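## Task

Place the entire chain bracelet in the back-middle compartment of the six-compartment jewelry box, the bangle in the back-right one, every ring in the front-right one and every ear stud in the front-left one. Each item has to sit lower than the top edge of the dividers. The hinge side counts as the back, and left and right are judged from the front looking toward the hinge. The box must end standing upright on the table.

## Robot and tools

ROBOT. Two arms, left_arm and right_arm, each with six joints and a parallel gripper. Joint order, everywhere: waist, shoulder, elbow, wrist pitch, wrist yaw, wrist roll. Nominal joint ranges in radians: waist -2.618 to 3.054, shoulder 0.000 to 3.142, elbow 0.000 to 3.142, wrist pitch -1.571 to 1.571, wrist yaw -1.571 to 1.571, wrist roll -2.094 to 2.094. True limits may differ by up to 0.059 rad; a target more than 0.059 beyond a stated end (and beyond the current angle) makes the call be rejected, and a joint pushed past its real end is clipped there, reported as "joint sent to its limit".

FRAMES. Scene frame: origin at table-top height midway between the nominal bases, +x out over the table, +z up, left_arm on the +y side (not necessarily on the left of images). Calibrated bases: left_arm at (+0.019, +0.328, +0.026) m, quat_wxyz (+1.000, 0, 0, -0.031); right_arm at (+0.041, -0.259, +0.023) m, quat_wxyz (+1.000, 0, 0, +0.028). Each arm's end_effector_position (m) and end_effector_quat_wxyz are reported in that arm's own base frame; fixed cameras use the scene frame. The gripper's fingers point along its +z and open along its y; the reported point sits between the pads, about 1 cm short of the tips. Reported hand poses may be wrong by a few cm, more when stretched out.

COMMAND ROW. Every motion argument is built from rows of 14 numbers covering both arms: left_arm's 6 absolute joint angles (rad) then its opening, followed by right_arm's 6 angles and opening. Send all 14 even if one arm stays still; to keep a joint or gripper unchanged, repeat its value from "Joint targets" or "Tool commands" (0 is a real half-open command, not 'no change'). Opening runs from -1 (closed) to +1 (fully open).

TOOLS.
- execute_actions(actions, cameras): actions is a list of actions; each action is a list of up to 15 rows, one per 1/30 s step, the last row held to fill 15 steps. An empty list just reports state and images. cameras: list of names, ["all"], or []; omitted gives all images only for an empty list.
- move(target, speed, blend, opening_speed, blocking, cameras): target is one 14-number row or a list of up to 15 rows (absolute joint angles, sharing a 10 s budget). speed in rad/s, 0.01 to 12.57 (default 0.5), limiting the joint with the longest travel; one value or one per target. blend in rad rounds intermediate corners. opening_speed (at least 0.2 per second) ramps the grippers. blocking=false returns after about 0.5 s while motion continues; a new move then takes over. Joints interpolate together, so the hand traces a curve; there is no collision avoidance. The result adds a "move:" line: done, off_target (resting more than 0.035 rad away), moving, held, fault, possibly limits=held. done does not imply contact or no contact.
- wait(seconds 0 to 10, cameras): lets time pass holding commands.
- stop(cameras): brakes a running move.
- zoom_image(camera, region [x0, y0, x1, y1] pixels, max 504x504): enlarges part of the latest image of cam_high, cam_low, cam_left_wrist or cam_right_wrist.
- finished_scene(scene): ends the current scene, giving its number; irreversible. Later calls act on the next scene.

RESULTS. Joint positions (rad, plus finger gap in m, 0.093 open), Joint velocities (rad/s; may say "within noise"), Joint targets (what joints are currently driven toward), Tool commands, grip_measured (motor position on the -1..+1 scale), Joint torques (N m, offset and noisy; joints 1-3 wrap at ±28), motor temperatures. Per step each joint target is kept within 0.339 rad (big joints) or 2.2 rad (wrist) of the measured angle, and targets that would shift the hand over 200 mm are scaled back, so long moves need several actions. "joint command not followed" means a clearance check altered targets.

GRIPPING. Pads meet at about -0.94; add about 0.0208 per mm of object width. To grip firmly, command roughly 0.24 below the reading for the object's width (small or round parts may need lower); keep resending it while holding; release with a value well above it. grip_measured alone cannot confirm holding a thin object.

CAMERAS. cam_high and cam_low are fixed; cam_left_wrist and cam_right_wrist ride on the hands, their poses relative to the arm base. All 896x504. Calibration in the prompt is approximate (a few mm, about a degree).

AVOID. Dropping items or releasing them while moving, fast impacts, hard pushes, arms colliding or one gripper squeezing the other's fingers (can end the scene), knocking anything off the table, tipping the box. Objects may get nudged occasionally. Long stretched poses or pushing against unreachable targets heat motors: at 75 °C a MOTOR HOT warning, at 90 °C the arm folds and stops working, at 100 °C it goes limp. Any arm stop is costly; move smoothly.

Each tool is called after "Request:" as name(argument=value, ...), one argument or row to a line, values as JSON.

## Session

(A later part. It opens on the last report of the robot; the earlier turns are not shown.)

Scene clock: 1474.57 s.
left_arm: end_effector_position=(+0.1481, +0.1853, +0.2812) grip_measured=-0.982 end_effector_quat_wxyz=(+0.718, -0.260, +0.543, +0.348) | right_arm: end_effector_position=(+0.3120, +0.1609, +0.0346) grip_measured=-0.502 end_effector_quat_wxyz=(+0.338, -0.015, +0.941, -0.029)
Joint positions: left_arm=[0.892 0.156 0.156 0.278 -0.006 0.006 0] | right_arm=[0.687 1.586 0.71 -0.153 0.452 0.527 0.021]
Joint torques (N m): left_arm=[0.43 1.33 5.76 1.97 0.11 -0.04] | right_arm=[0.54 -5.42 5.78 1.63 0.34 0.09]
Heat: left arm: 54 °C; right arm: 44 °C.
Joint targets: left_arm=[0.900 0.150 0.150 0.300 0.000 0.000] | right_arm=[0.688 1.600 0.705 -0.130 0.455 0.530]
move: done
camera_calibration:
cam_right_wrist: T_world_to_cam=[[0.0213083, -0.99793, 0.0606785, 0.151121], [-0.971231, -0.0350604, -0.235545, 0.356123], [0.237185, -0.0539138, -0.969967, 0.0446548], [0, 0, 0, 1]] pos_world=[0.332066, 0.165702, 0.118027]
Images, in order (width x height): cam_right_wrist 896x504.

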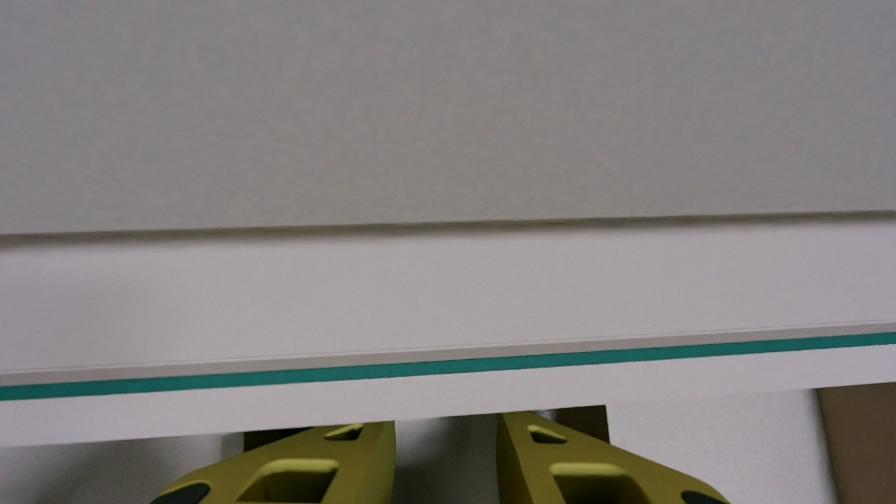

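Request:
move(
  target=[
    [0.9,0.15,0.15,0.3,0,0,-1,0.696,1.68,0.654,-0.03,0.455,0.54,-0.5],
  ],
  speed=0.25,
  cameras=["cam_right_wrist"],
)

Scene clock: 1485.57 s.
left_arm: end_effector_position=(+0.1481, +0.1853, +0.2812) grip_measured=-0.982 end_effector_quat_wxyz=(+0.718, -0.260, +0.543, +0.348) | right_arm: end_effector_position=(+0.3118, +0.1586, +0.0215) grip_measured=-0.502 end_effector_quat_wxyz=(+0.347, -0.016, +0.937, -0.043)
Joint positions: left_arm=[0.892 0.156 0.156 0.278 -0.006 0.006 0] | right_arm=[0.7 1.629 0.676 -0.078 0.493 0.526 0.021]
Joint torques (N m): left_arm=[0.44 1.35 5.78 1.97 0.11 -0.04] | right_arm=[0.08 -1.99 3.81 1.89 -0.02 0.19]
Heat: left arm: 54 °C; right arm: 44 °C.
Joint targets: left_arm=[0.900 0.150 0.150 0.300 0.000 0.000] | right_arm=[0.696 1.680 0.654 -0.030 0.455 0.540]
move: off_target (right_arm); right_arm: the shoulder is farthest, 0.051 rad from its target
camera_calibration:
cam_right_wrist: T_world_to_cam=[[0.0125107, -0.995953, 0.088999, 0.151354], [-0.96636, -0.0349091, -0.254812, 0.351567], [0.256887, -0.0828173, -0.962886, 0.0301934], [0, 0, 0, 1]] pos_world=[0.33009, 0.165515, 0.105186]
Images, in order (width x height): cam_right_wrist 896x504.

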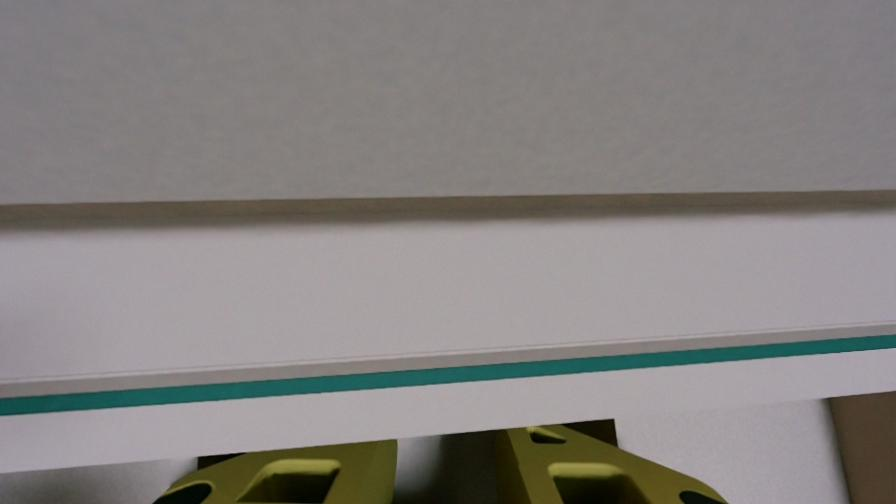

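Request:
move(
  target=[
    [0.9,0.15,0.15,0.3,0,0,-1,0.68,1.50,0.80,-0.33,0.4,0.53,-0.5],
    [0.9,0.15,0.15,0.3,0,0,-1,0.566,1.49,0.785,-0.315,0.2,0.52,-0.55],
    [0.9,0.15,0.15,0.3,0,0,-1,0.566,1.565,0.72,-0.20,0.2,0.52,-0.55],
  ],
  speed=0.3,
  cameras=["cam_right_wrist"],
)

Scene clock: 1515.87 s.
left_arm: end_effector_position=(+0.1481, +0.1853, +0.2812) grip_measured=-0.982 end_effector_quat_wxyz=(+0.718, -0.260, +0.543, +0.348) | right_arm: end_effector_position=(+0.3051, +0.1551, +0.0292) grip_measured=-0.548 end_effector_quat_wxyz=(+0.263, +0.004, +0.964, +0.044)
Joint positions: left_arm=[0.892 0.156 0.156 0.278 -0.006 0.006 0] | right_arm=[0.571 1.551 0.727 -0.243 0.206 0.526 0.019]
Joint torques (N m): left_arm=[0.43 1.33 5.76 1.97 0.11 -0.05] | right_arm=[0.06 -5.22 5.76 1.8 0.12 -0.01]
Motor temperatures (°C): left_arm=[26 30 37 54 26 27 27] | right_arm=[29 43 38 36 27 25 27]
Heat: left arm: 54 °C; right arm: 43 °C.
Joint targets: left_arm=[0.900 0.150 0.150 0.300 0.000 0.000] | right_arm=[0.566 1.565 0.720 -0.200 0.200 0.520]
move: off_target (right_arm); right_arm: the wrist pitch is farthest, 0.043 rad from its target
camera_calibration:
cam_right_wrist: T_world_to_cam=[[0.0267474, -0.995284, -0.0932404, 0.148233], [-0.996195, -0.018799, -0.0851047, 0.348597], [0.0829505, 0.0951619, -0.992, 0.0654277], [0, 0, 0, 1]] pos_world=[0.337878, 0.147861, 0.108393]
Images, in order (width x height): cam_right_wrist 896x504.

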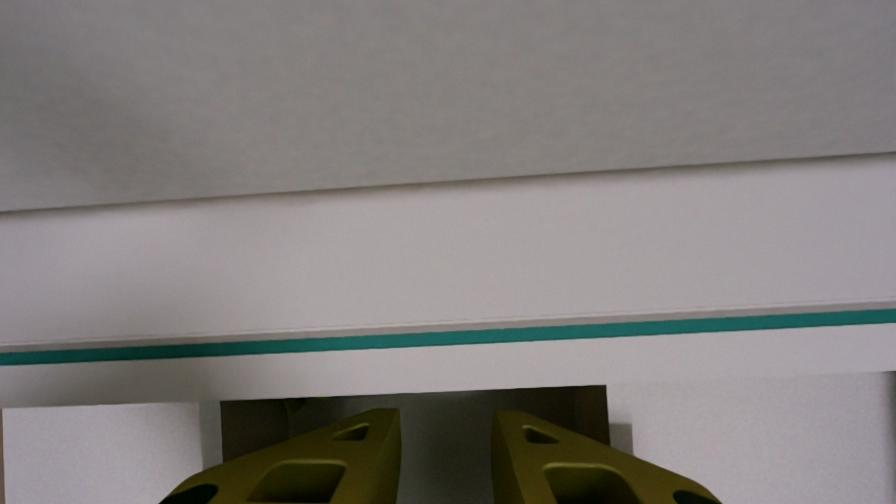

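Request:
move(
  target=[
    [0.9,0.15,0.15,0.3,0,0,-1,0.566,1.47,0.85,-0.45,0.1,0.52,-0.55],
    [0.9,0.15,0.15,0.3,0,0,-1,0.55,1.53,1.2,-1.19,0,0.466,-0.5],
  ],
  speed=0.6,
  cameras=["cam_right_wrist"],
)

Scene clock: 1527.33 s.
left_arm: end_effector_position=(+0.1481, +0.1853, +0.2812) grip_measured=-0.982 end_effector_quat_wxyz=(+0.718, -0.260, +0.543, +0.348) | right_arm: end_effector_position=(+0.2310, +0.1421, +0.1110) grip_measured=-0.502 end_effector_quat_wxyz=(+0.029, -0.040, +0.999, +0.012)
Joint positions: left_arm=[0.892 0.156 0.156 0.278 -0.006 0.006 0] | right_arm=[0.557 1.515 1.179 -1.174 0.008 0.477 0.021]
Joint torques (N m): left_arm=[0.43 1.35 5.76 1.97 0.11 -0.04] | right_arm=[-0.08 -4.98 8.58 0.3 -0.02 -0.06]
Heat: left arm: 54 °C; right arm: 43 °C.
Joint targets: left_arm=[0.900 0.150 0.150 0.300 0.000 0.000] | right_arm=[0.550 1.530 1.200 -1.190 0.000 0.466]
move: done
camera_calibration:
cam_right_wrist: T_world_to_cam=[[0.0870852, -0.995723, -0.0308653, 0.124052], [-0.91983, -0.0922676, 0.381312, 0.222542], [-0.382529, -0.00481577, -0.923931, 0.26806], [0, 0, 0, 1]] pos_world=[0.296438, 0.145346, 0.16664]
Images, in order (width x height): cam_right_wrist 896x504.

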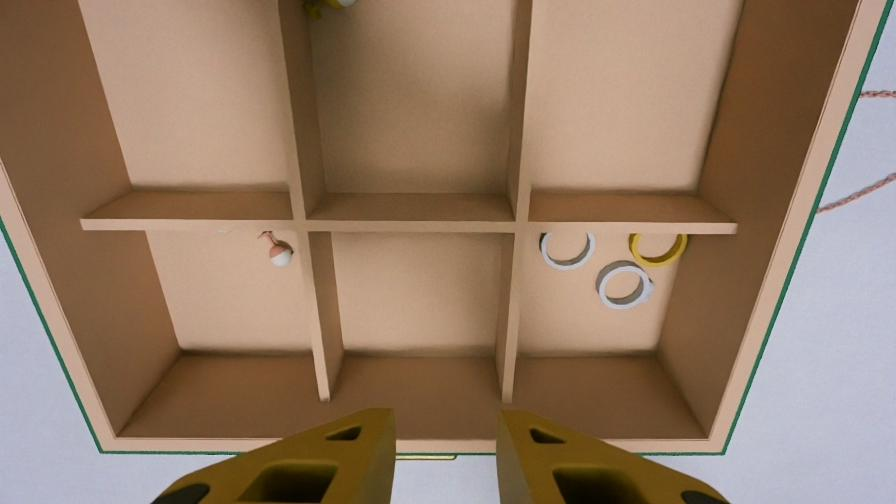

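Request:
move(
  target=[
    [0.9,0.15,0.15,0.3,0,0,-1,0.65,1.535,1.08,-1.10,0,0.55,-1],
    [0.9,0.15,0.15,0.3,0,0,-1,0.65,1.63,0.898,-0.825,0,0.55,-1],
    [0.9,0.15,0.15,0.3,0,0,-1,0.708,1.54,0.815,-0.84,0,0.61,-1],
    [0.9,0.15,0.15,0.3,0,0,-1,0.825,1.448,0.733,-0.86,0,0.72,-1],
  ],
  speed=[0.6,0.5,0.2,0.5],
)

Request:
move(
  target=[
    [0.9,0.15,0.15,0.3,0,0,-1,0.78,1.46,0.82,-0.92,0,0.66,-1],
    [0.9,0.15,0.15,0.3,0,0,-1,0.70,1.4,1.05,-1.19,0,0.60,-0.5],
  ],
  speed=[0.3,0.6],
  cameras=["cam_right_wrist","cam_high","cam_low"],
)

Request:
zoom_image(
  camera="cam_high",
  region=[400, 120, 620, 330],
)

Scene clock: 1558.60 s.
left_arm: end_effector_position=(+0.1481, +0.1853, +0.2812) grip_measured=-0.982 end_effector_quat_wxyz=(+0.718, -0.260, +0.543, +0.348) | right_arm: end_effector_position=(+0.1566, +0.1586, +0.0181) grip_measured=-0.973 end_effector_quat_wxyz=(+0.021, -0.053, +0.998, -0.001)
Joint positions: left_arm=[0.892 0.156 0.156 0.278 -0.006 0.006 0] | right_arm=[0.815 1.463 0.747 -0.826 0.031 0.708 0]
Joint torques (N m): left_arm=[0.44 1.33 5.78 1.97 0.11 -0.04] | right_arm=[1.36 -6.58 4.48 0.05 -0.22 0.2]
Heat: left arm: 54 °C; right arm: 44 °C.
Joint targets: left_arm=[0.900 0.150 0.150 0.300 0.000 0.000] | right_arm=[0.825 1.448 0.733 -0.860 0.000 0.720]
move: done
camera_calibration:
cam_left_wrist: T_world_to_cam=[[0.781405, -0.62397, 0.00817711, -0.0023741], [-0.0677142, -0.0978111, -0.992899, 0.349382], [0.620339, 0.775303, -0.118682, -0.121441], [0, 0, 0, 1]] pos_world=[0.100848, 0.126846, 0.332508]
cam_right_wrist: T_world_to_cam=[[0.112569, -0.993629, -0.00536862, 0.1393], [-0.911755, -0.105438, 0.396971, 0.191559], [-0.395008, -0.0397915, -0.917816, 0.161222], [0, 0, 0, 1]] pos_world=[0.222658, 0.165025, 0.0726769]

Scene clock: 1560.70 s.
left_arm: end_effector_position=(+0.1481, +0.1853, +0.2812) grip_measured=-0.982 end_effector_quat_wxyz=(+0.718, -0.260, +0.543, +0.348) | right_arm: end_effector_position=(+0.1778, +0.1500, +0.0969) grip_measured=-0.502 end_effector_quat_wxyz=(+0.009, -0.047, +0.999, +0.003)
Joint positions: left_arm=[0.892 0.156 0.156 0.278 -0.006 0.006 0] | right_arm=[0.705 1.413 1.034 -1.174 0.006 0.611 0.021]
Joint torques (N m): left_arm=[0.43 1.32 5.76 1.97 0.11 -0.04] | right_arm=[0.03 -6.48 8.01 0.22 0 -0.05]
Heat: left arm: 54 °C; right arm: 44 °C.
Joint targets: left_arm=[0.900 0.150 0.150 0.300 0.000 0.000] | right_arm=[0.700 1.400 1.050 -1.190 0.000 0.600]
move: done
camera_calibration:
cam_right_wrist: T_world_to_cam=[[0.101076, -0.99476, -0.0153554, 0.132089], [-0.903029, -0.0982108, 0.418202, 0.17408], [-0.417519, -0.0284038, -0.908224, 0.243002], [0, 0, 0, 1]] pos_world=[0.245306, 0.155395, 0.149928]
Images, in order (width x height): cam_high 896x504, cam_low 896x504, cam_right_wrist 896x504.

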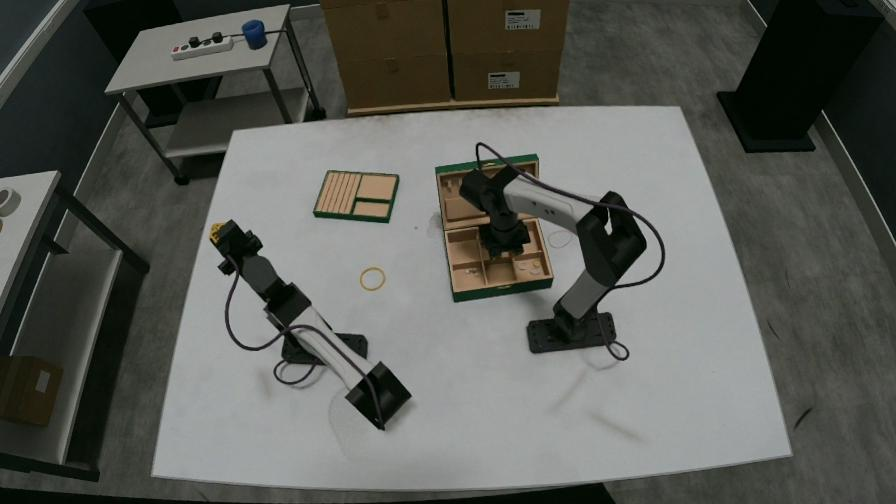

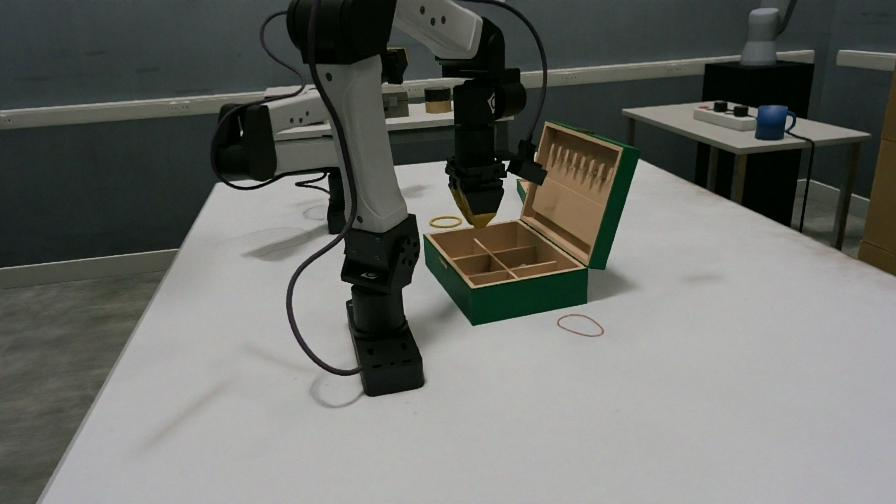

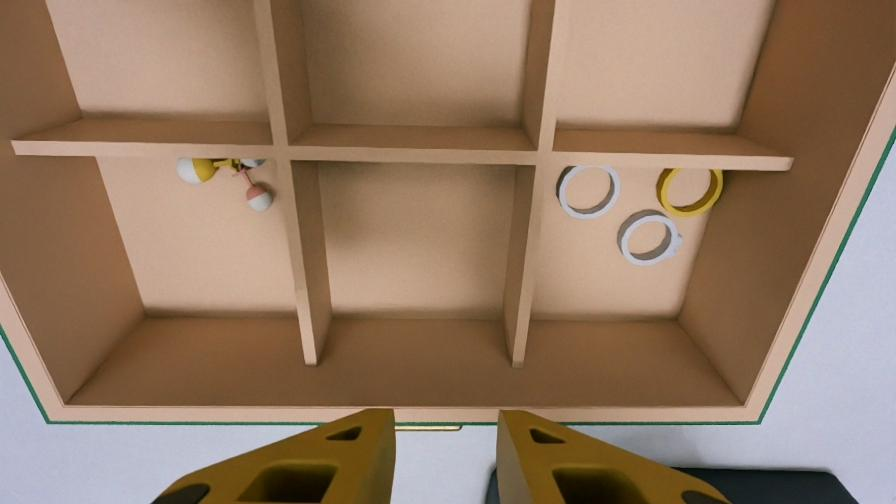

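Scaled by 2.291 from the camera's 896x504 image, which has a finer 1280x720 frame.

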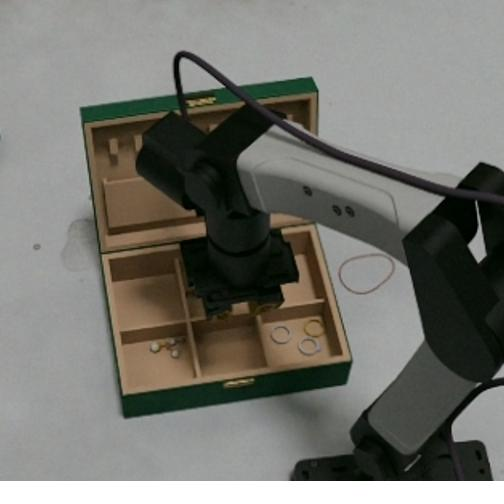

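Request:
move(
  target=[0.9,0.15,0.15,0.3,0,0,-1,0.593,1.60,1.265,-1.215,0,0.50,-0.5],
  speed=0.7,
  cameras=["cam_right_wrist"],
)

Scene clock: 1572.13 s.
left_arm: end_effector_position=(+0.1481, +0.1853, +0.2812) grip_measured=-0.982 end_effector_quat_wxyz=(+0.718, -0.260, +0.543, +0.348) | right_arm: end_effector_position=(+0.2338, +0.1580, +0.1087) grip_measured=-0.502 end_effector_quat_wxyz=(+0.013, -0.042, +0.999, +0.006)
Joint positions: left_arm=[0.892 0.156 0.156 0.278 -0.006 0.006 0] | right_arm=[0.597 1.589 1.243 -1.198 0.004 0.512 0.021]
Joint torques (N m): left_arm=[0.44 1.32 5.76 1.97 0.11 -0.04] | right_arm=[0.17 -6.01 8.55 0.2 0.02 -0.07]
Heat: left arm: 54 °C; right arm: 44 °C.
Joint targets: left_arm=[0.900 0.150 0.150 0.300 0.000 0.000] | right_arm=[0.593 1.600 1.265 -1.215 0.000 0.500]
move: done
camera_calibration:
cam_right_wrist: T_world_to_cam=[[0.0917839, -0.995572, -0.0202928, 0.137402], [-0.906992, -0.0919945, 0.410977, 0.221238], [-0.411024, -0.0193157, -0.91142, 0.274676], [0, 0, 0, 1]] pos_world=[0.300949, 0.162451, 0.16221]
Images, in order (width x height): cam_right_wrist 896x504.

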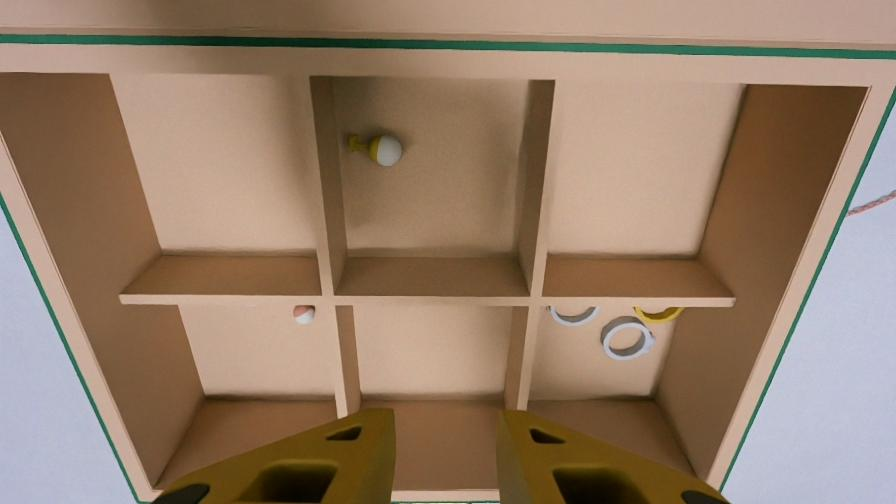

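Request:
move(
  target=[
    [0.9,0.15,0.15,0.3,0,0,-1,0.60,1.45,1.0,-0.9,0,1.3,-0.5],
    [0.9,0.15,0.15,0.3,0,0,-1,0.600,1.43,0.78,-0.47,0,2.07,-0.55],
  ],
  speed=0.6,
  cameras=["cam_right_wrist"],
)

Scene clock: 1598.10 s.
left_arm: end_effector_position=(+0.1481, +0.1853, +0.2812) grip_measured=-0.982 end_effector_quat_wxyz=(+0.718, -0.260, +0.543, +0.348) | right_arm: end_effector_position=(+0.2628, +0.1785, +0.0509) grip_measured=-0.547 end_effector_quat_wxyz=(+0.051, +0.652, +0.729, +0.202)
Joint positions: left_arm=[0.892 0.156 0.156 0.278 -0.006 0.006 0] | right_arm=[0.597 1.452 0.789 -0.488 0 2.055 0.019]
Joint torques (N m): left_arm=[0.43 1.33 5.78 1.97 0.11 -0.04] | right_arm=[0.77 -7.91 5.78 1.3 0.07 0.19]
Heat: left arm: 54 °C; right arm: 45 °C.
Joint targets: left_arm=[0.900 0.150 0.150 0.300 0.000 0.000] | right_arm=[0.600 1.430 0.780 -0.470 0.000 2.070]
move: done
camera_calibration:
cam_right_wrist: T_world_to_cam=[[-0.92555, -0.0724696, -0.371625, 0.27438], [-0.287136, 0.774124, 0.564167, -0.0521058], [0.246799, 0.628872, -0.737299, -0.0631354], [0, 0, 0, 1]] pos_world=[0.254573, 0.0999247, 0.0848134]
Images, in order (width x height): cam_right_wrist 896x504.

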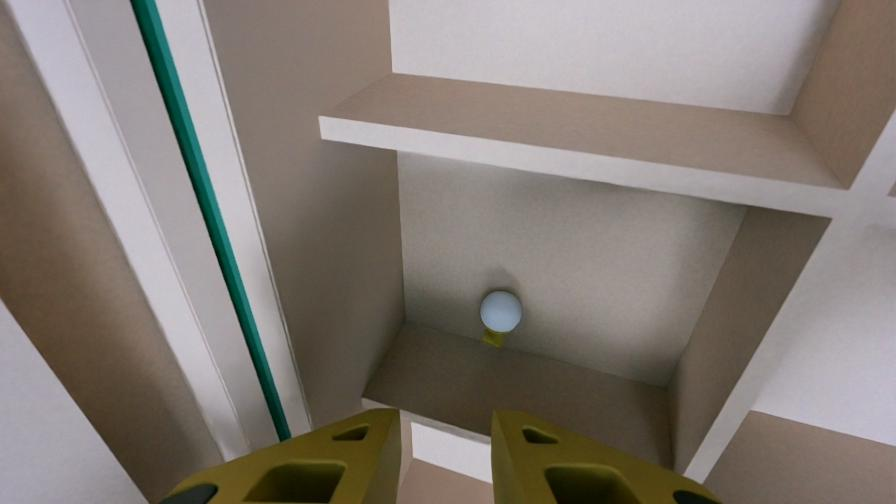

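Request:
move(
  target=[
    [0.9,0.15,0.15,0.3,0,0,-1,0.613,1.515,0.725,-0.35,0,2.08,-0.55],
    [0.9,0.15,0.15,0.3,0,0,-1,0.613,1.565,0.668,-0.235,0,2.08,-0.55],
  ],
  speed=0.25,
  cameras=["cam_right_wrist"],
)

Scene clock: 1612.80 s.
left_arm: end_effector_position=(+0.1481, +0.1853, +0.2812) grip_measured=-0.982 end_effector_quat_wxyz=(+0.718, -0.260, +0.543, +0.348) | right_arm: end_effector_position=(+0.2652, +0.1841, +0.0106) grip_measured=-0.548 end_effector_quat_wxyz=(+0.051, +0.650, +0.727, +0.216)
Joint positions: left_arm=[0.892 0.156 0.156 0.278 -0.006 0.006 0] | right_arm=[0.607 1.547 0.679 -0.255 -0.001 2.067 0.019]
Joint torques (N m): left_arm=[0.44 1.33 5.76 1.97 0.11 -0.04] | right_arm=[1.05 -4.52 5.04 1.37 0.07 0.16]
Heat: left arm: 54 °C; right arm: 45 °C.
Joint targets: left_arm=[0.900 0.150 0.150 0.300 0.000 0.000] | right_arm=[0.613 1.565 0.668 -0.235 0.000 2.080]
move: done
camera_calibration:
cam_right_wrist: T_world_to_cam=[[-0.918078, -0.0647409, -0.391077, 0.258817], [-0.29824, 0.762708, 0.573873, -0.0281711], [0.261125, 0.643495, -0.719533, -0.103627], [0, 0, 0, 1]] pos_world=[0.256272, 0.104926, 0.0428211]
Images, in order (width x height): cam_right_wrist 896x504.

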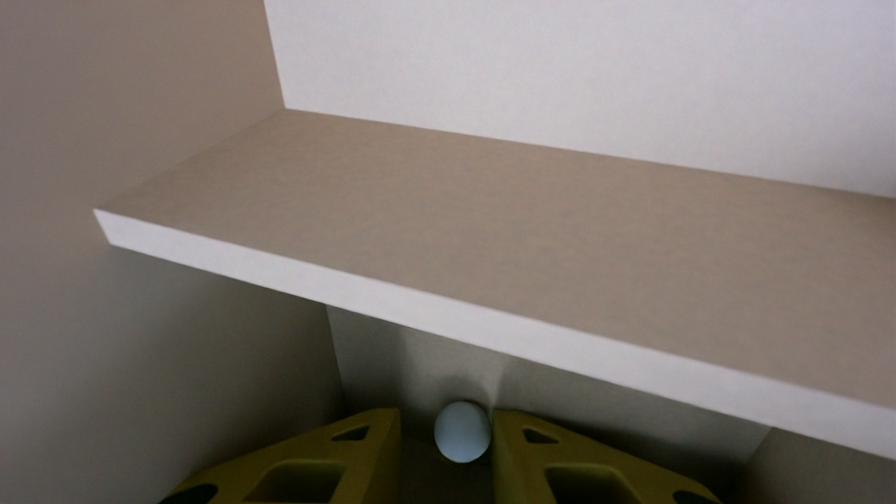

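Request:
move(
  target=[
    [0.9,0.15,0.15,0.3,0,0,-1,0.611,1.573,0.656,-0.218,0,2.08,-0.55],
    [0.9,0.15,0.15,0.3,0,0,-1,0.611,1.573,0.656,-0.218,0,2.08,-1],
  ],
  speed=0.2,
  opening_speed=0.5,
  cameras=["cam_right_wrist"],
)

Request:
move(
  target=[
    [0.9,0.15,0.15,0.3,0,0,-1,0.605,1.45,0.83,-0.52,0,2.06,-1],
  ],
  speed=0.3,
  cameras=["cam_right_wrist"],
)

Scene clock: 1625.23 s.
left_arm: end_effector_position=(+0.1481, +0.1853, +0.2812) grip_measured=-0.982 end_effector_quat_wxyz=(+0.718, -0.260, +0.543, +0.348) | right_arm: end_effector_position=(+0.2646, +0.1848, +0.0088) grip_measured=-0.873 end_effector_quat_wxyz=(+0.049, +0.650, +0.726, +0.219)
Joint positions: left_arm=[0.892 0.156 0.156 0.278 -0.006 0.006 0] | right_arm=[0.607 1.55 0.67 -0.238 -0.006 2.067 0.003]
Joint torques (N m): left_arm=[0.43 1.35 5.76 1.97 0.11 -0.04] | right_arm=[0.85 -3.96 4.72 1.4 0.12 0.16]
Motor temperatures (°C): left_arm=[26 30 36 55 26 27 27] | right_arm=[29 44 40 33 26 25 27]
Heat: left arm: 55 °C; right arm: 44 °C.
Joint targets: left_arm=[0.900 0.150 0.150 0.300 0.000 0.000] | right_arm=[0.611 1.573 0.656 -0.218 0.000 2.080]
move: done
camera_calibration:
cam_right_wrist: T_world_to_cam=[[-0.917473, -0.0638314, -0.392643, 0.257362], [-0.300443, 0.758115, 0.578788, -0.026415], [0.260723, 0.648989, -0.714728, -0.106181], [0, 0, 0, 1]] pos_world=[0.255871, 0.105364, 0.0404498]
Images, in order (width x height): cam_right_wrist 896x504.

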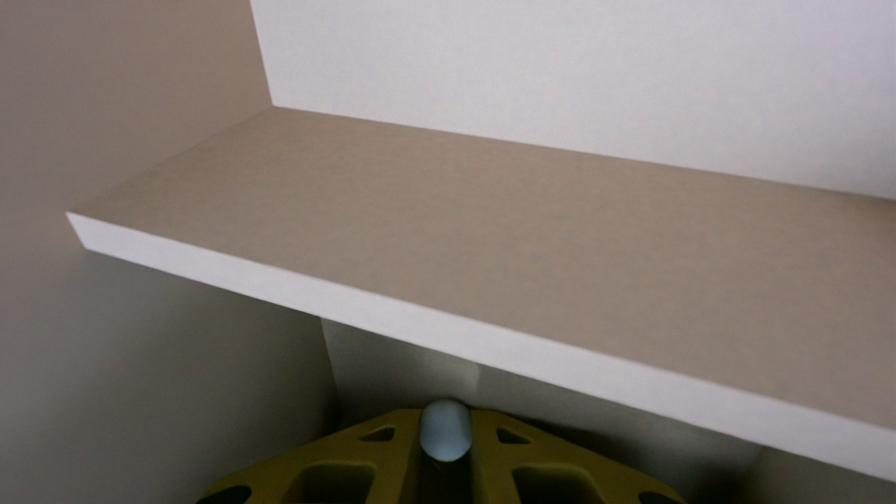

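Scene clock: 1626.93 s.
left_arm: end_effector_position=(+0.1481, +0.1853, +0.2812) grip_measured=-0.982 end_effector_quat_wxyz=(+0.718, -0.260, +0.543, +0.348) | right_arm: end_effector_position=(+0.2629, +0.1836, +0.0518) grip_measured=-0.889 end_effector_quat_wxyz=(+0.045, +0.653, +0.730, +0.200)
Joint positions: left_arm=[0.892 0.156 0.156 0.278 -0.006 0.006 0] | right_arm=[0.607 1.468 0.811 -0.501 -0.006 2.067 0.003]
Joint torques (N m): left_arm=[0.44 1.35 5.76 1.97 0.1 -0.04] | right_arm=[0.36 -7.72 8.46 0.9 0.12 -0.04]
Motor temperatures (°C): left_arm=[26 30 36 55 26 27 27] | right_arm=[29 44 40 33 26 25 27]
Heat: left arm: 55 °C; right arm: 44 °C.
Joint targets: left_arm=[0.900 0.150 0.150 0.300 0.000 0.000] | right_arm=[0.605 1.450 0.830 -0.520 0.000 2.060]
move: done
camera_calibration:
cam_right_wrist: T_world_to_cam=[[-0.930009, -0.0724769, -0.36032, 0.275759], [-0.281264, 0.771418, 0.570793, -0.0579866], [0.236588, 0.632188, -0.737811, -0.0636352], [0, 0, 0, 1]] pos_world=[0.255204, 0.104947, 0.085509]
Images, in order (width x height): cam_right_wrist 896x504.

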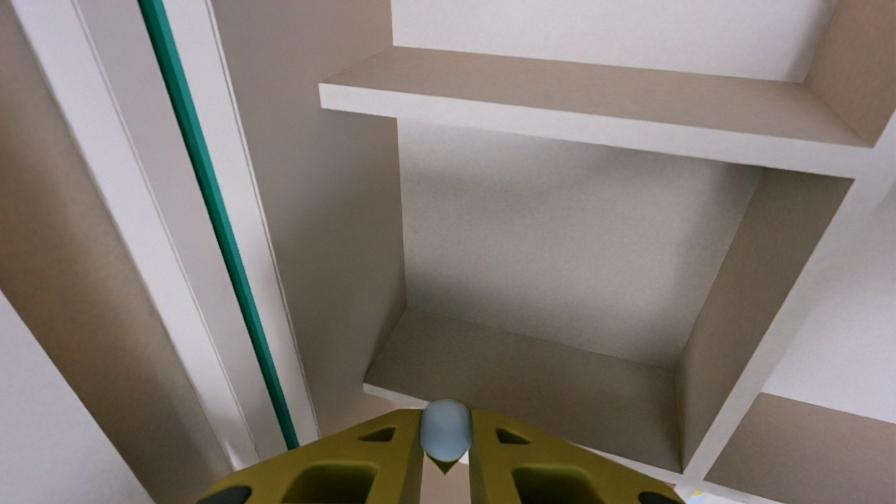

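Request:
move(
  target=[
    [0.9,0.15,0.15,0.3,0,0,-1,0.605,1.40,0.90,-0.64,0,2.06,-1],
    [0.9,0.15,0.15,0.3,0,0,-1,1.03,1.26,0.76,-0.62,0,2.06,-1],
    [0.9,0.15,0.15,0.3,0,0,-1,1.03,1.375,0.605,-0.35,0,2.06,-1],
  ],
  speed=[0.4,0.5,0.3],
  cameras=["cam_right_wrist"],
)

Scene clock: 1646.90 s.
left_arm: end_effector_position=(+0.1481, +0.1853, +0.2812) grip_measured=-0.982 end_effector_quat_wxyz=(+0.718, -0.260, +0.543, +0.348) | right_arm: end_effector_position=(+0.1560, +0.2575, +0.0445) grip_measured=-0.890 end_effector_quat_wxyz=(+0.006, +0.482, +0.841, +0.247)
Joint positions: left_arm=[0.892 0.156 0.156 0.278 -0.006 0.006 0] | right_arm=[1.026 1.34 0.635 -0.367 -0.001 2.067 0.002]
Joint torques (N m): left_arm=[0.43 1.33 5.76 1.97 0.11 -0.04] | right_arm=[0.85 -1.44 3.84 1.46 0.07 -0.04]
Motor temperatures (°C): left_arm=[26 30 36 55 26 27 27] | right_arm=[29 45 41 33 26 25 28]
Heat: left arm: 55 °C; right arm: 45 °C.
Joint targets: left_arm=[0.900 0.150 0.150 0.300 0.000 0.000] | right_arm=[1.030 1.375 0.605 -0.350 0.000 2.060]
move: done
camera_calibration:
cam_right_wrist: T_world_to_cam=[[-0.801561, -0.414547, -0.430873, 0.250262], [-0.597896, 0.550161, 0.582961, -0.0350164], [-0.00461581, 0.724896, -0.688843, -0.0788785], [0, 0, 0, 1]] pos_world=[0.1793, 0.180189, 0.0739095]
Images, in order (width x height): cam_right_wrist 896x504.

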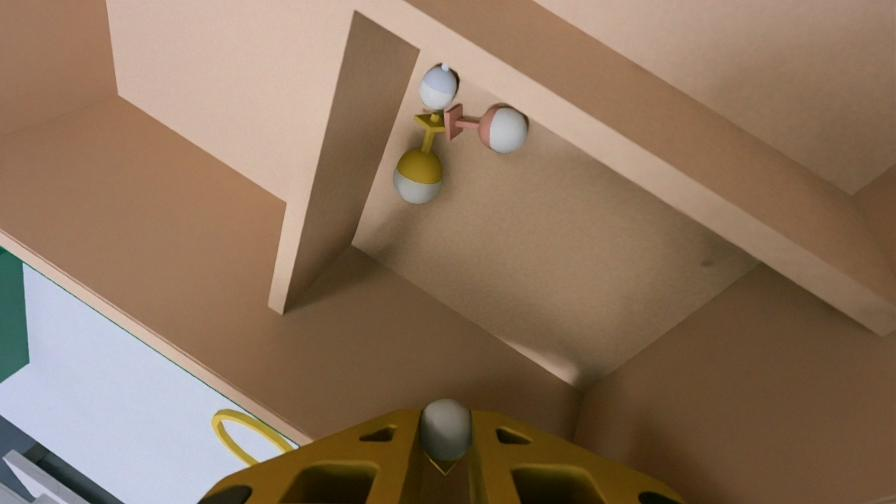

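Request:
move(
  target=[
    [0.9,0.15,0.15,0.3,0,0,-1,1.025,1.28,0.73,-0.57,0,2.06,-1],
    [0.9,0.15,0.15,0.3,0,0,-1,0.955,1.28,0.74,-0.57,0,2.06,-1],
    [0.9,0.15,0.15,0.3,0,0,-1,0.955,1.37,0.605,-0.35,0,2.06,-1],
  ],
  speed=0.3,
  cameras=["cam_right_wrist"],
)

Scene clock: 1657.87 s.
left_arm: end_effector_position=(+0.1481, +0.1853, +0.2812) grip_measured=-0.982 end_effector_quat_wxyz=(+0.718, -0.260, +0.543, +0.348) | right_arm: end_effector_position=(+0.1688, +0.2412, +0.0340) grip_measured=-0.890 end_effector_quat_wxyz=(+0.012, +0.512, +0.827, +0.231)
Joint positions: left_arm=[0.892 0.156 0.156 0.278 -0.006 0.006 0] | right_arm=[0.959 1.357 0.617 -0.363 -0.003 2.067 0.002]
Joint torques (N m): left_arm=[0.44 1.33 5.78 1.97 0.11 -0.04] | right_arm=[0.16 -3.59 5.44 1.36 0.09 -0.04]
Motor temperatures (°C): left_arm=[26 30 36 55 26 27 27] | right_arm=[29 43 41 33 26 25 28]
Heat: left arm: 55 °C; right arm: 43 °C.
Joint targets: left_arm=[0.900 0.150 0.150 0.300 0.000 0.000] | right_arm=[0.955 1.370 0.605 -0.350 0.000 2.060]
move: done
camera_calibration:
cam_right_wrist: T_world_to_cam=[[-0.835523, -0.371105, -0.405195, 0.243695], [-0.54866, 0.603171, 0.578927, -0.0332294], [0.0295594, 0.706021, -0.707573, -0.0748861], [0, 0, 0, 1]] pos_world=[0.187595, 0.163351, 0.0649941]
Images, in order (width x height): cam_right_wrist 896x504.

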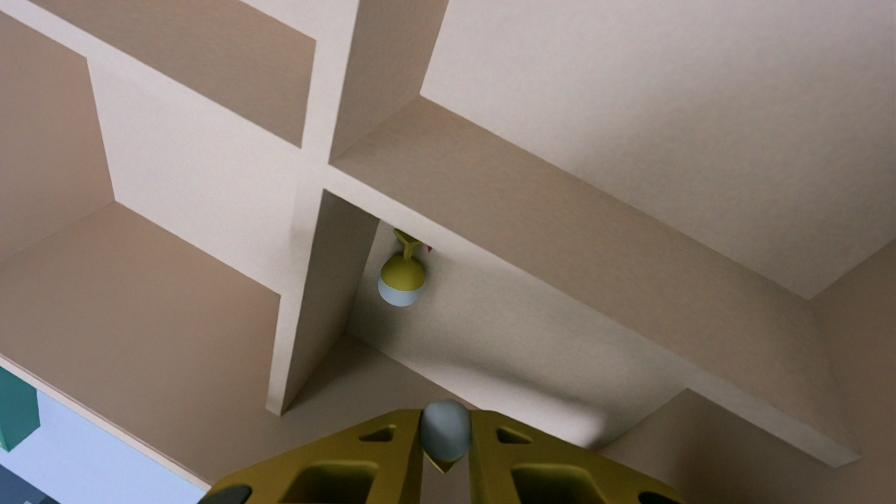

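Request:
move(
  target=[
    [0.9,0.15,0.15,0.3,0,0,-1,0.90,1.36,0.65,-0.40,0,2.06,-1],
    [0.9,0.15,0.15,0.3,0,0,-1,0.90,1.40,0.58,-0.30,0,2.06,-1],
  ],
  speed=0.25,
  cameras=["cam_right_wrist"],
)

Scene clock: 1668.87 s.
left_arm: end_effector_position=(+0.1481, +0.1853, +0.2812) grip_measured=-0.982 end_effector_quat_wxyz=(+0.718, -0.260, +0.543, +0.348) | right_arm: end_effector_position=(+0.1804, +0.2316, +0.0226) grip_measured=-0.890 end_effector_quat_wxyz=(+0.016, +0.534, +0.814, +0.227)
Joint positions: left_arm=[0.892 0.156 0.156 0.278 -0.006 0.006 0] | right_arm=[0.905 1.387 0.591 -0.315 -0.008 2.067 0.002]
Joint torques (N m): left_arm=[0.43 1.33 5.76 1.97 0.11 -0.04] | right_arm=[0.06 -3.64 5.29 1.35 0.13 -0.04]
Motor temperatures (°C): left_arm=[26 30 36 55 26 27 27] | right_arm=[29 43 40 33 26 25 28]
Heat: left arm: 55 °C; right arm: 43 °C.
Joint targets: left_arm=[0.900 0.150 0.150 0.300 0.000 0.000] | right_arm=[0.900 1.400 0.580 -0.300 0.000 2.060]
move: done
camera_calibration:
cam_right_wrist: T_world_to_cam=[[-0.856756, -0.328719, -0.397382, 0.238939], [-0.512188, 0.632403, 0.581145, -0.0279395], [0.0602726, 0.701434, -0.710181, -0.0808377], [0, 0, 0, 1]] pos_world=[0.195274, 0.152915, 0.0537775]
Images, in order (width x height): cam_right_wrist 896x504.

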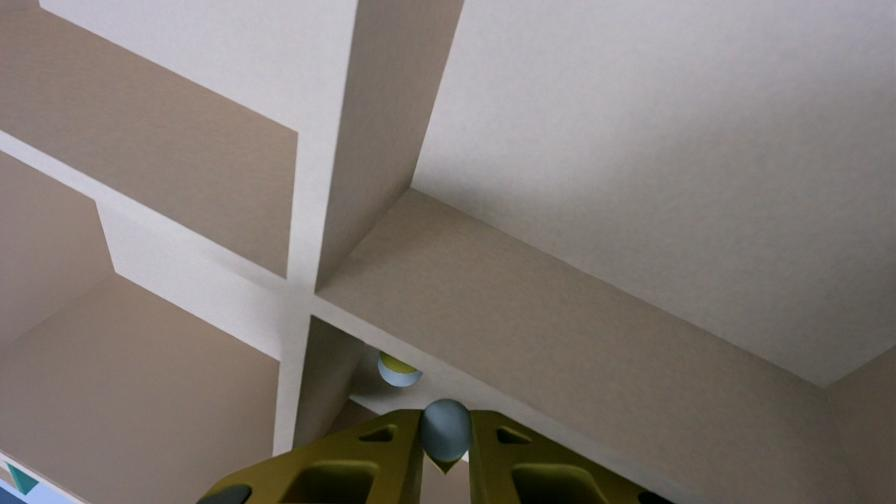

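Request:
move(
  target=[0.9,0.15,0.15,0.3,0,0,-1,0.90,1.40,0.58,-0.30,0,2.06,-0.62],
  opening_speed=0.4,
)

Request:
move(
  target=[
    [0.9,0.15,0.15,0.3,0,0,-1,0.90,1.30,0.72,-0.55,0,2.06,-0.62],
    [0.9,0.15,0.15,0.3,0,0,-1,0.70,1.4,1.05,-1.19,0,0.60,-0.5],
  ],
  speed=[0.4,0.8],
  cameras=["cam_right_wrist","cam_high"],
)

Request:
zoom_image(
  camera="cam_high",
  region=[400, 120, 620, 330],
)

Scene clock: 1684.70 s.
left_arm: end_effector_position=(+0.1481, +0.1853, +0.2812) grip_measured=-0.982 end_effector_quat_wxyz=(+0.718, -0.260, +0.543, +0.348) | right_arm: end_effector_position=(+0.1813, +0.2329, +0.0233) grip_measured=-0.622 end_effector_quat_wxyz=(+0.016, +0.533, +0.814, +0.231)
Joint positions: left_arm=[0.892 0.156 0.156 0.278 -0.006 0.006 0] | right_arm=[0.905 1.387 0.59 -0.306 -0.008 2.067 0.015]
Joint torques (N m): left_arm=[0.43 1.32 5.76 1.97 0.11 -0.04] | right_arm=[0.06 -3.66 5.34 1.29 0.13 -0.04]
Motor temperatures (°C): left_arm=[26 30 36 55 26 27 27] | right_arm=[29 42 40 33 26 25 29]
Heat: left arm: 55 °C; right arm: 42 °C.
Joint targets: left_arm=[0.900 0.150 0.150 0.300 0.000 0.000] | right_arm=[0.900 1.400 0.580 -0.300 0.000 2.060]
move: done
camera_calibration:
cam_left_wrist: T_world_to_cam=[[0.781405, -0.62397, 0.00817711, -0.0023741], [-0.0677142, -0.0978111, -0.992899, 0.349382], [0.620339, 0.775303, -0.118682, -0.121441], [0, 0, 0, 1]] pos_world=[0.100848, 0.126846, 0.332508]
cam_right_wrist: T_world_to_cam=[[-0.854837, -0.326392, -0.403387, 0.239703], [-0.514986, 0.628906, 0.582466, -0.0273435], [0.0635806, 0.705652, -0.7057, -0.0829172], [0, 0, 0, 1]] pos_world=[0.196097, 0.153944, 0.054105]

Scene clock: 1688.60 s.
left_arm: end_effector_position=(+0.1481, +0.1853, +0.2812) grip_measured=-0.982 end_effector_quat_wxyz=(+0.718, -0.260, +0.543, +0.348) | right_arm: end_effector_position=(+0.1753, +0.1513, +0.1007) grip_measured=-0.502 end_effector_quat_wxyz=(+0.012, -0.048, +0.999, +0.014)
Joint positions: left_arm=[0.892 0.156 0.156 0.278 -0.006 0.006 0] | right_arm=[0.706 1.389 1.029 -1.174 -0.008 0.611 0.021]
Joint torques (N m): left_arm=[0.43 1.33 5.76 1.97 0.11 -0.04] | right_arm=[-0.06 -3.97 8.55 0.25 0.13 -0.06]
Motor temperatures (°C): left_arm=[26 30 36 55 26 27 27] | right_arm=[29 42 41 33 26 25 28]
Heat: left arm: 55 °C; right arm: 42 °C.
Joint targets: left_arm=[0.900 0.150 0.150 0.300 0.000 0.000] | right_arm=[0.700 1.400 1.050 -1.190 0.000 0.600]
move: done
camera_calibration:
cam_right_wrist: T_world_to_cam=[[0.102771, -0.993998, -0.0374883, 0.135462], [-0.905178, -0.109081, 0.410797, 0.173068], [-0.412421, -0.00828465, -0.910956, 0.241755], [0, 0, 0, 1]] pos_world=[0.24244, 0.155531, 0.15421]
Images, in order (width x height): cam_high 896x504, cam_right_wrist 896x504.

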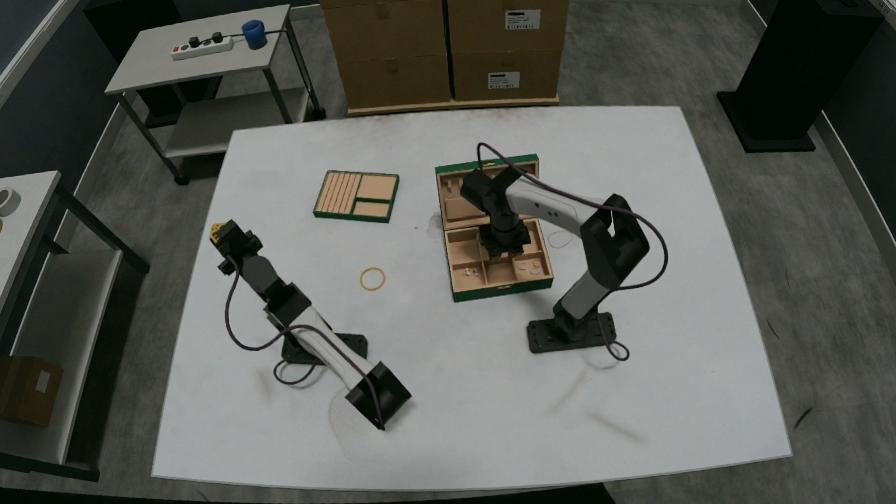

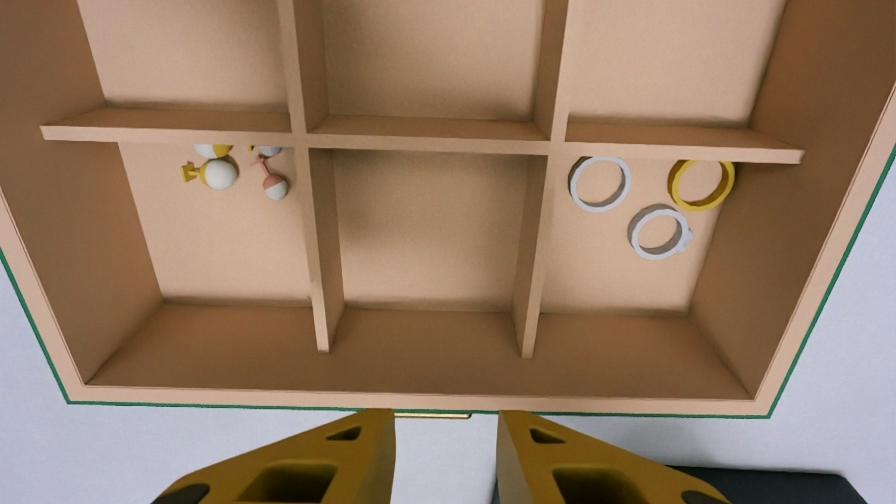

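Scaled by 2.291 from the camera's 896x504 image, which has a finer 1280x720 frame.

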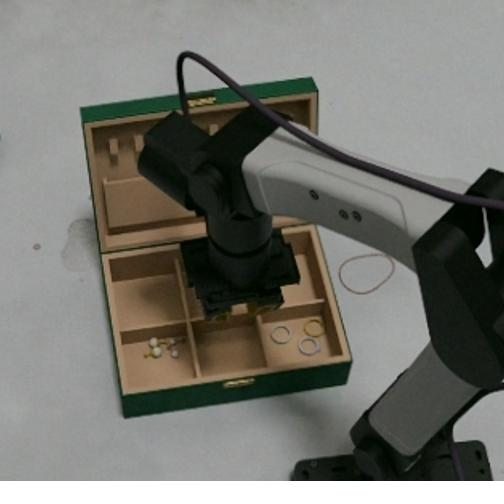

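Request:
move(
  target=[
    [0.9,0.15,0.15,0.3,0,0,-1,0.3,1.25,1.1,-1.35,0,0.2,-0.3],
    [0.9,0.15,0.15,0.3,0,0,-1,-0.183,1.68,1.24,-1.10,0,-0.17,-0.3],
  ],
  speed=0.9,
  blend=0.1,
  cameras=["cam_right_wrist"],
)

Scene clock: 1705.67 s.
left_arm: end_effector_position=(+0.1481, +0.1853, +0.2812) grip_measured=-0.982 end_effector_quat_wxyz=(+0.718, -0.260, +0.543, +0.348) | right_arm: end_effector_position=(+0.2878, -0.0530, +0.0803) grip_measured=-0.302 end_effector_quat_wxyz=(-0.001, +0.013, +1.000, +0.001)
Joint positions: left_arm=[0.892 0.156 0.156 0.278 -0.006 0.006 0] | right_arm=[-0.183 1.673 1.219 -1.121 -0.001 -0.157 0.031]
Joint torques (N m): left_arm=[0.43 1.33 5.76 1.97 0.11 -0.04] | right_arm=[0.5 -7.09 8.32 0.54 0.03 -0.08]
Motor temperatures (°C): left_arm=[26 30 36 55 26 27 27] | right_arm=[29 42 42 32 26 25 28]
Heat: left arm: 55 °C; right arm: 42 °C.
Joint targets: left_arm=[0.900 0.150 0.150 0.300 0.000 0.000] | right_arm=[-0.183 1.680 1.240 -1.100 0.000 -0.170]
move: done
camera_calibration:
cam_right_wrist: T_world_to_cam=[[-0.0198284, -0.999728, -0.0122648, -0.0470415], [-0.899257, 0.0124715, 0.437242, 0.26358], [-0.436971, 0.0196991, -0.89926, 0.275453], [0, 0, 0, 1]] pos_world=[0.356459, -0.0557421, 0.131878]
Images, in order (width x height): cam_right_wrist 896x504.

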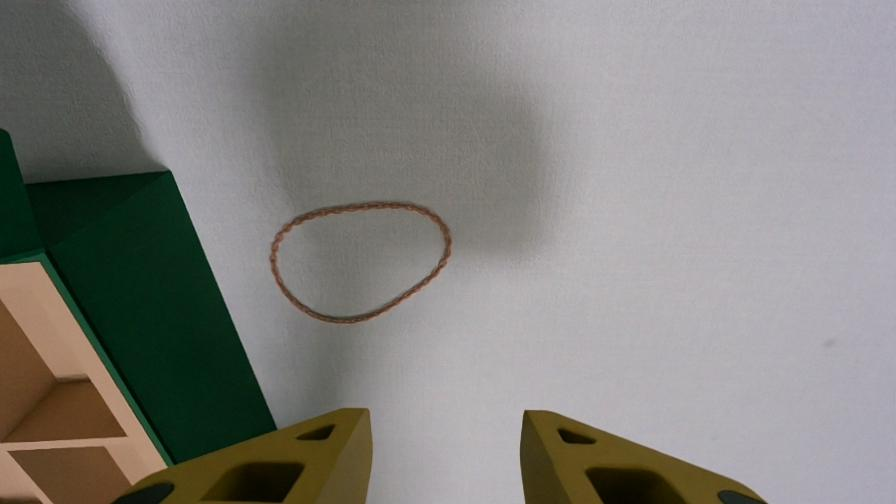

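Request:
move(
  target=[
    [0.9,0.15,0.15,0.3,0,0,-1,-0.186,1.73,1.10,-0.93,0,-0.17,-0.3],
    [0.9,0.15,0.15,0.3,0,0,-1,-0.186,1.818,0.943,-0.705,0,-0.17,-0.3],
  ],
  speed=0.4,
  cameras=["cam_right_wrist"],
)

Scene clock: 1716.43 s.
left_arm: end_effector_position=(+0.1481, +0.1853, +0.2812) grip_measured=-0.982 end_effector_quat_wxyz=(+0.718, -0.260, +0.543, +0.348) | right_arm: end_effector_position=(+0.2770, -0.0510, -0.0050) grip_measured=-0.302 end_effector_quat_wxyz=(-0.014, +0.013, +1.000, +0.003)
Joint positions: left_arm=[0.892 0.156 0.156 0.278 -0.006 0.006 0] | right_arm=[-0.183 1.782 0.98 -0.798 -0.001 -0.158 0.031]
Joint torques (N m): left_arm=[0.44 1.33 5.78 1.97 0.11 -0.04] | right_arm=[0.24 -4.48 1.96 1.25 0.03 -0.07]
Motor temperatures (°C): left_arm=[26 30 36 55 26 27 27] | right_arm=[29 43 43 32 26 25 28]
Heat: left arm: 55 °C; right arm: 43 °C.
Joint targets: left_arm=[0.900 0.150 0.150 0.300 0.000 0.000] | right_arm=[-0.186 1.818 0.943 -0.705 0.000 -0.170]
move: off_target (right_arm); right_arm: the wrist pitch is farthest, 0.093 rad from its target
camera_calibration:
cam_right_wrist: T_world_to_cam=[[-0.0190061, -0.999683, -0.0165127, -0.0465639], [-0.887821, 0.00927961, 0.460094, 0.287948], [-0.459795, 0.0234049, -0.887716, 0.200621], [0, 0, 0, 1]] pos_world=[0.347006, -0.0539167, 0.0448425]
Images, in order (width x height): cam_right_wrist 896x504.

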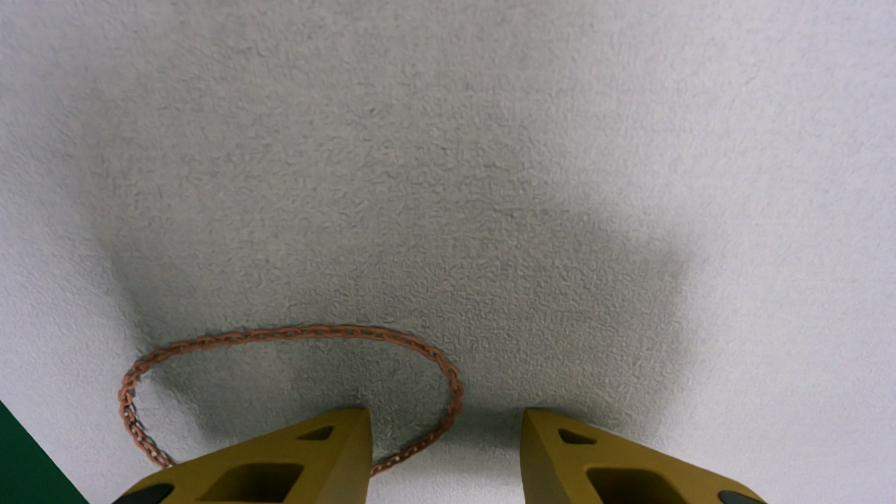

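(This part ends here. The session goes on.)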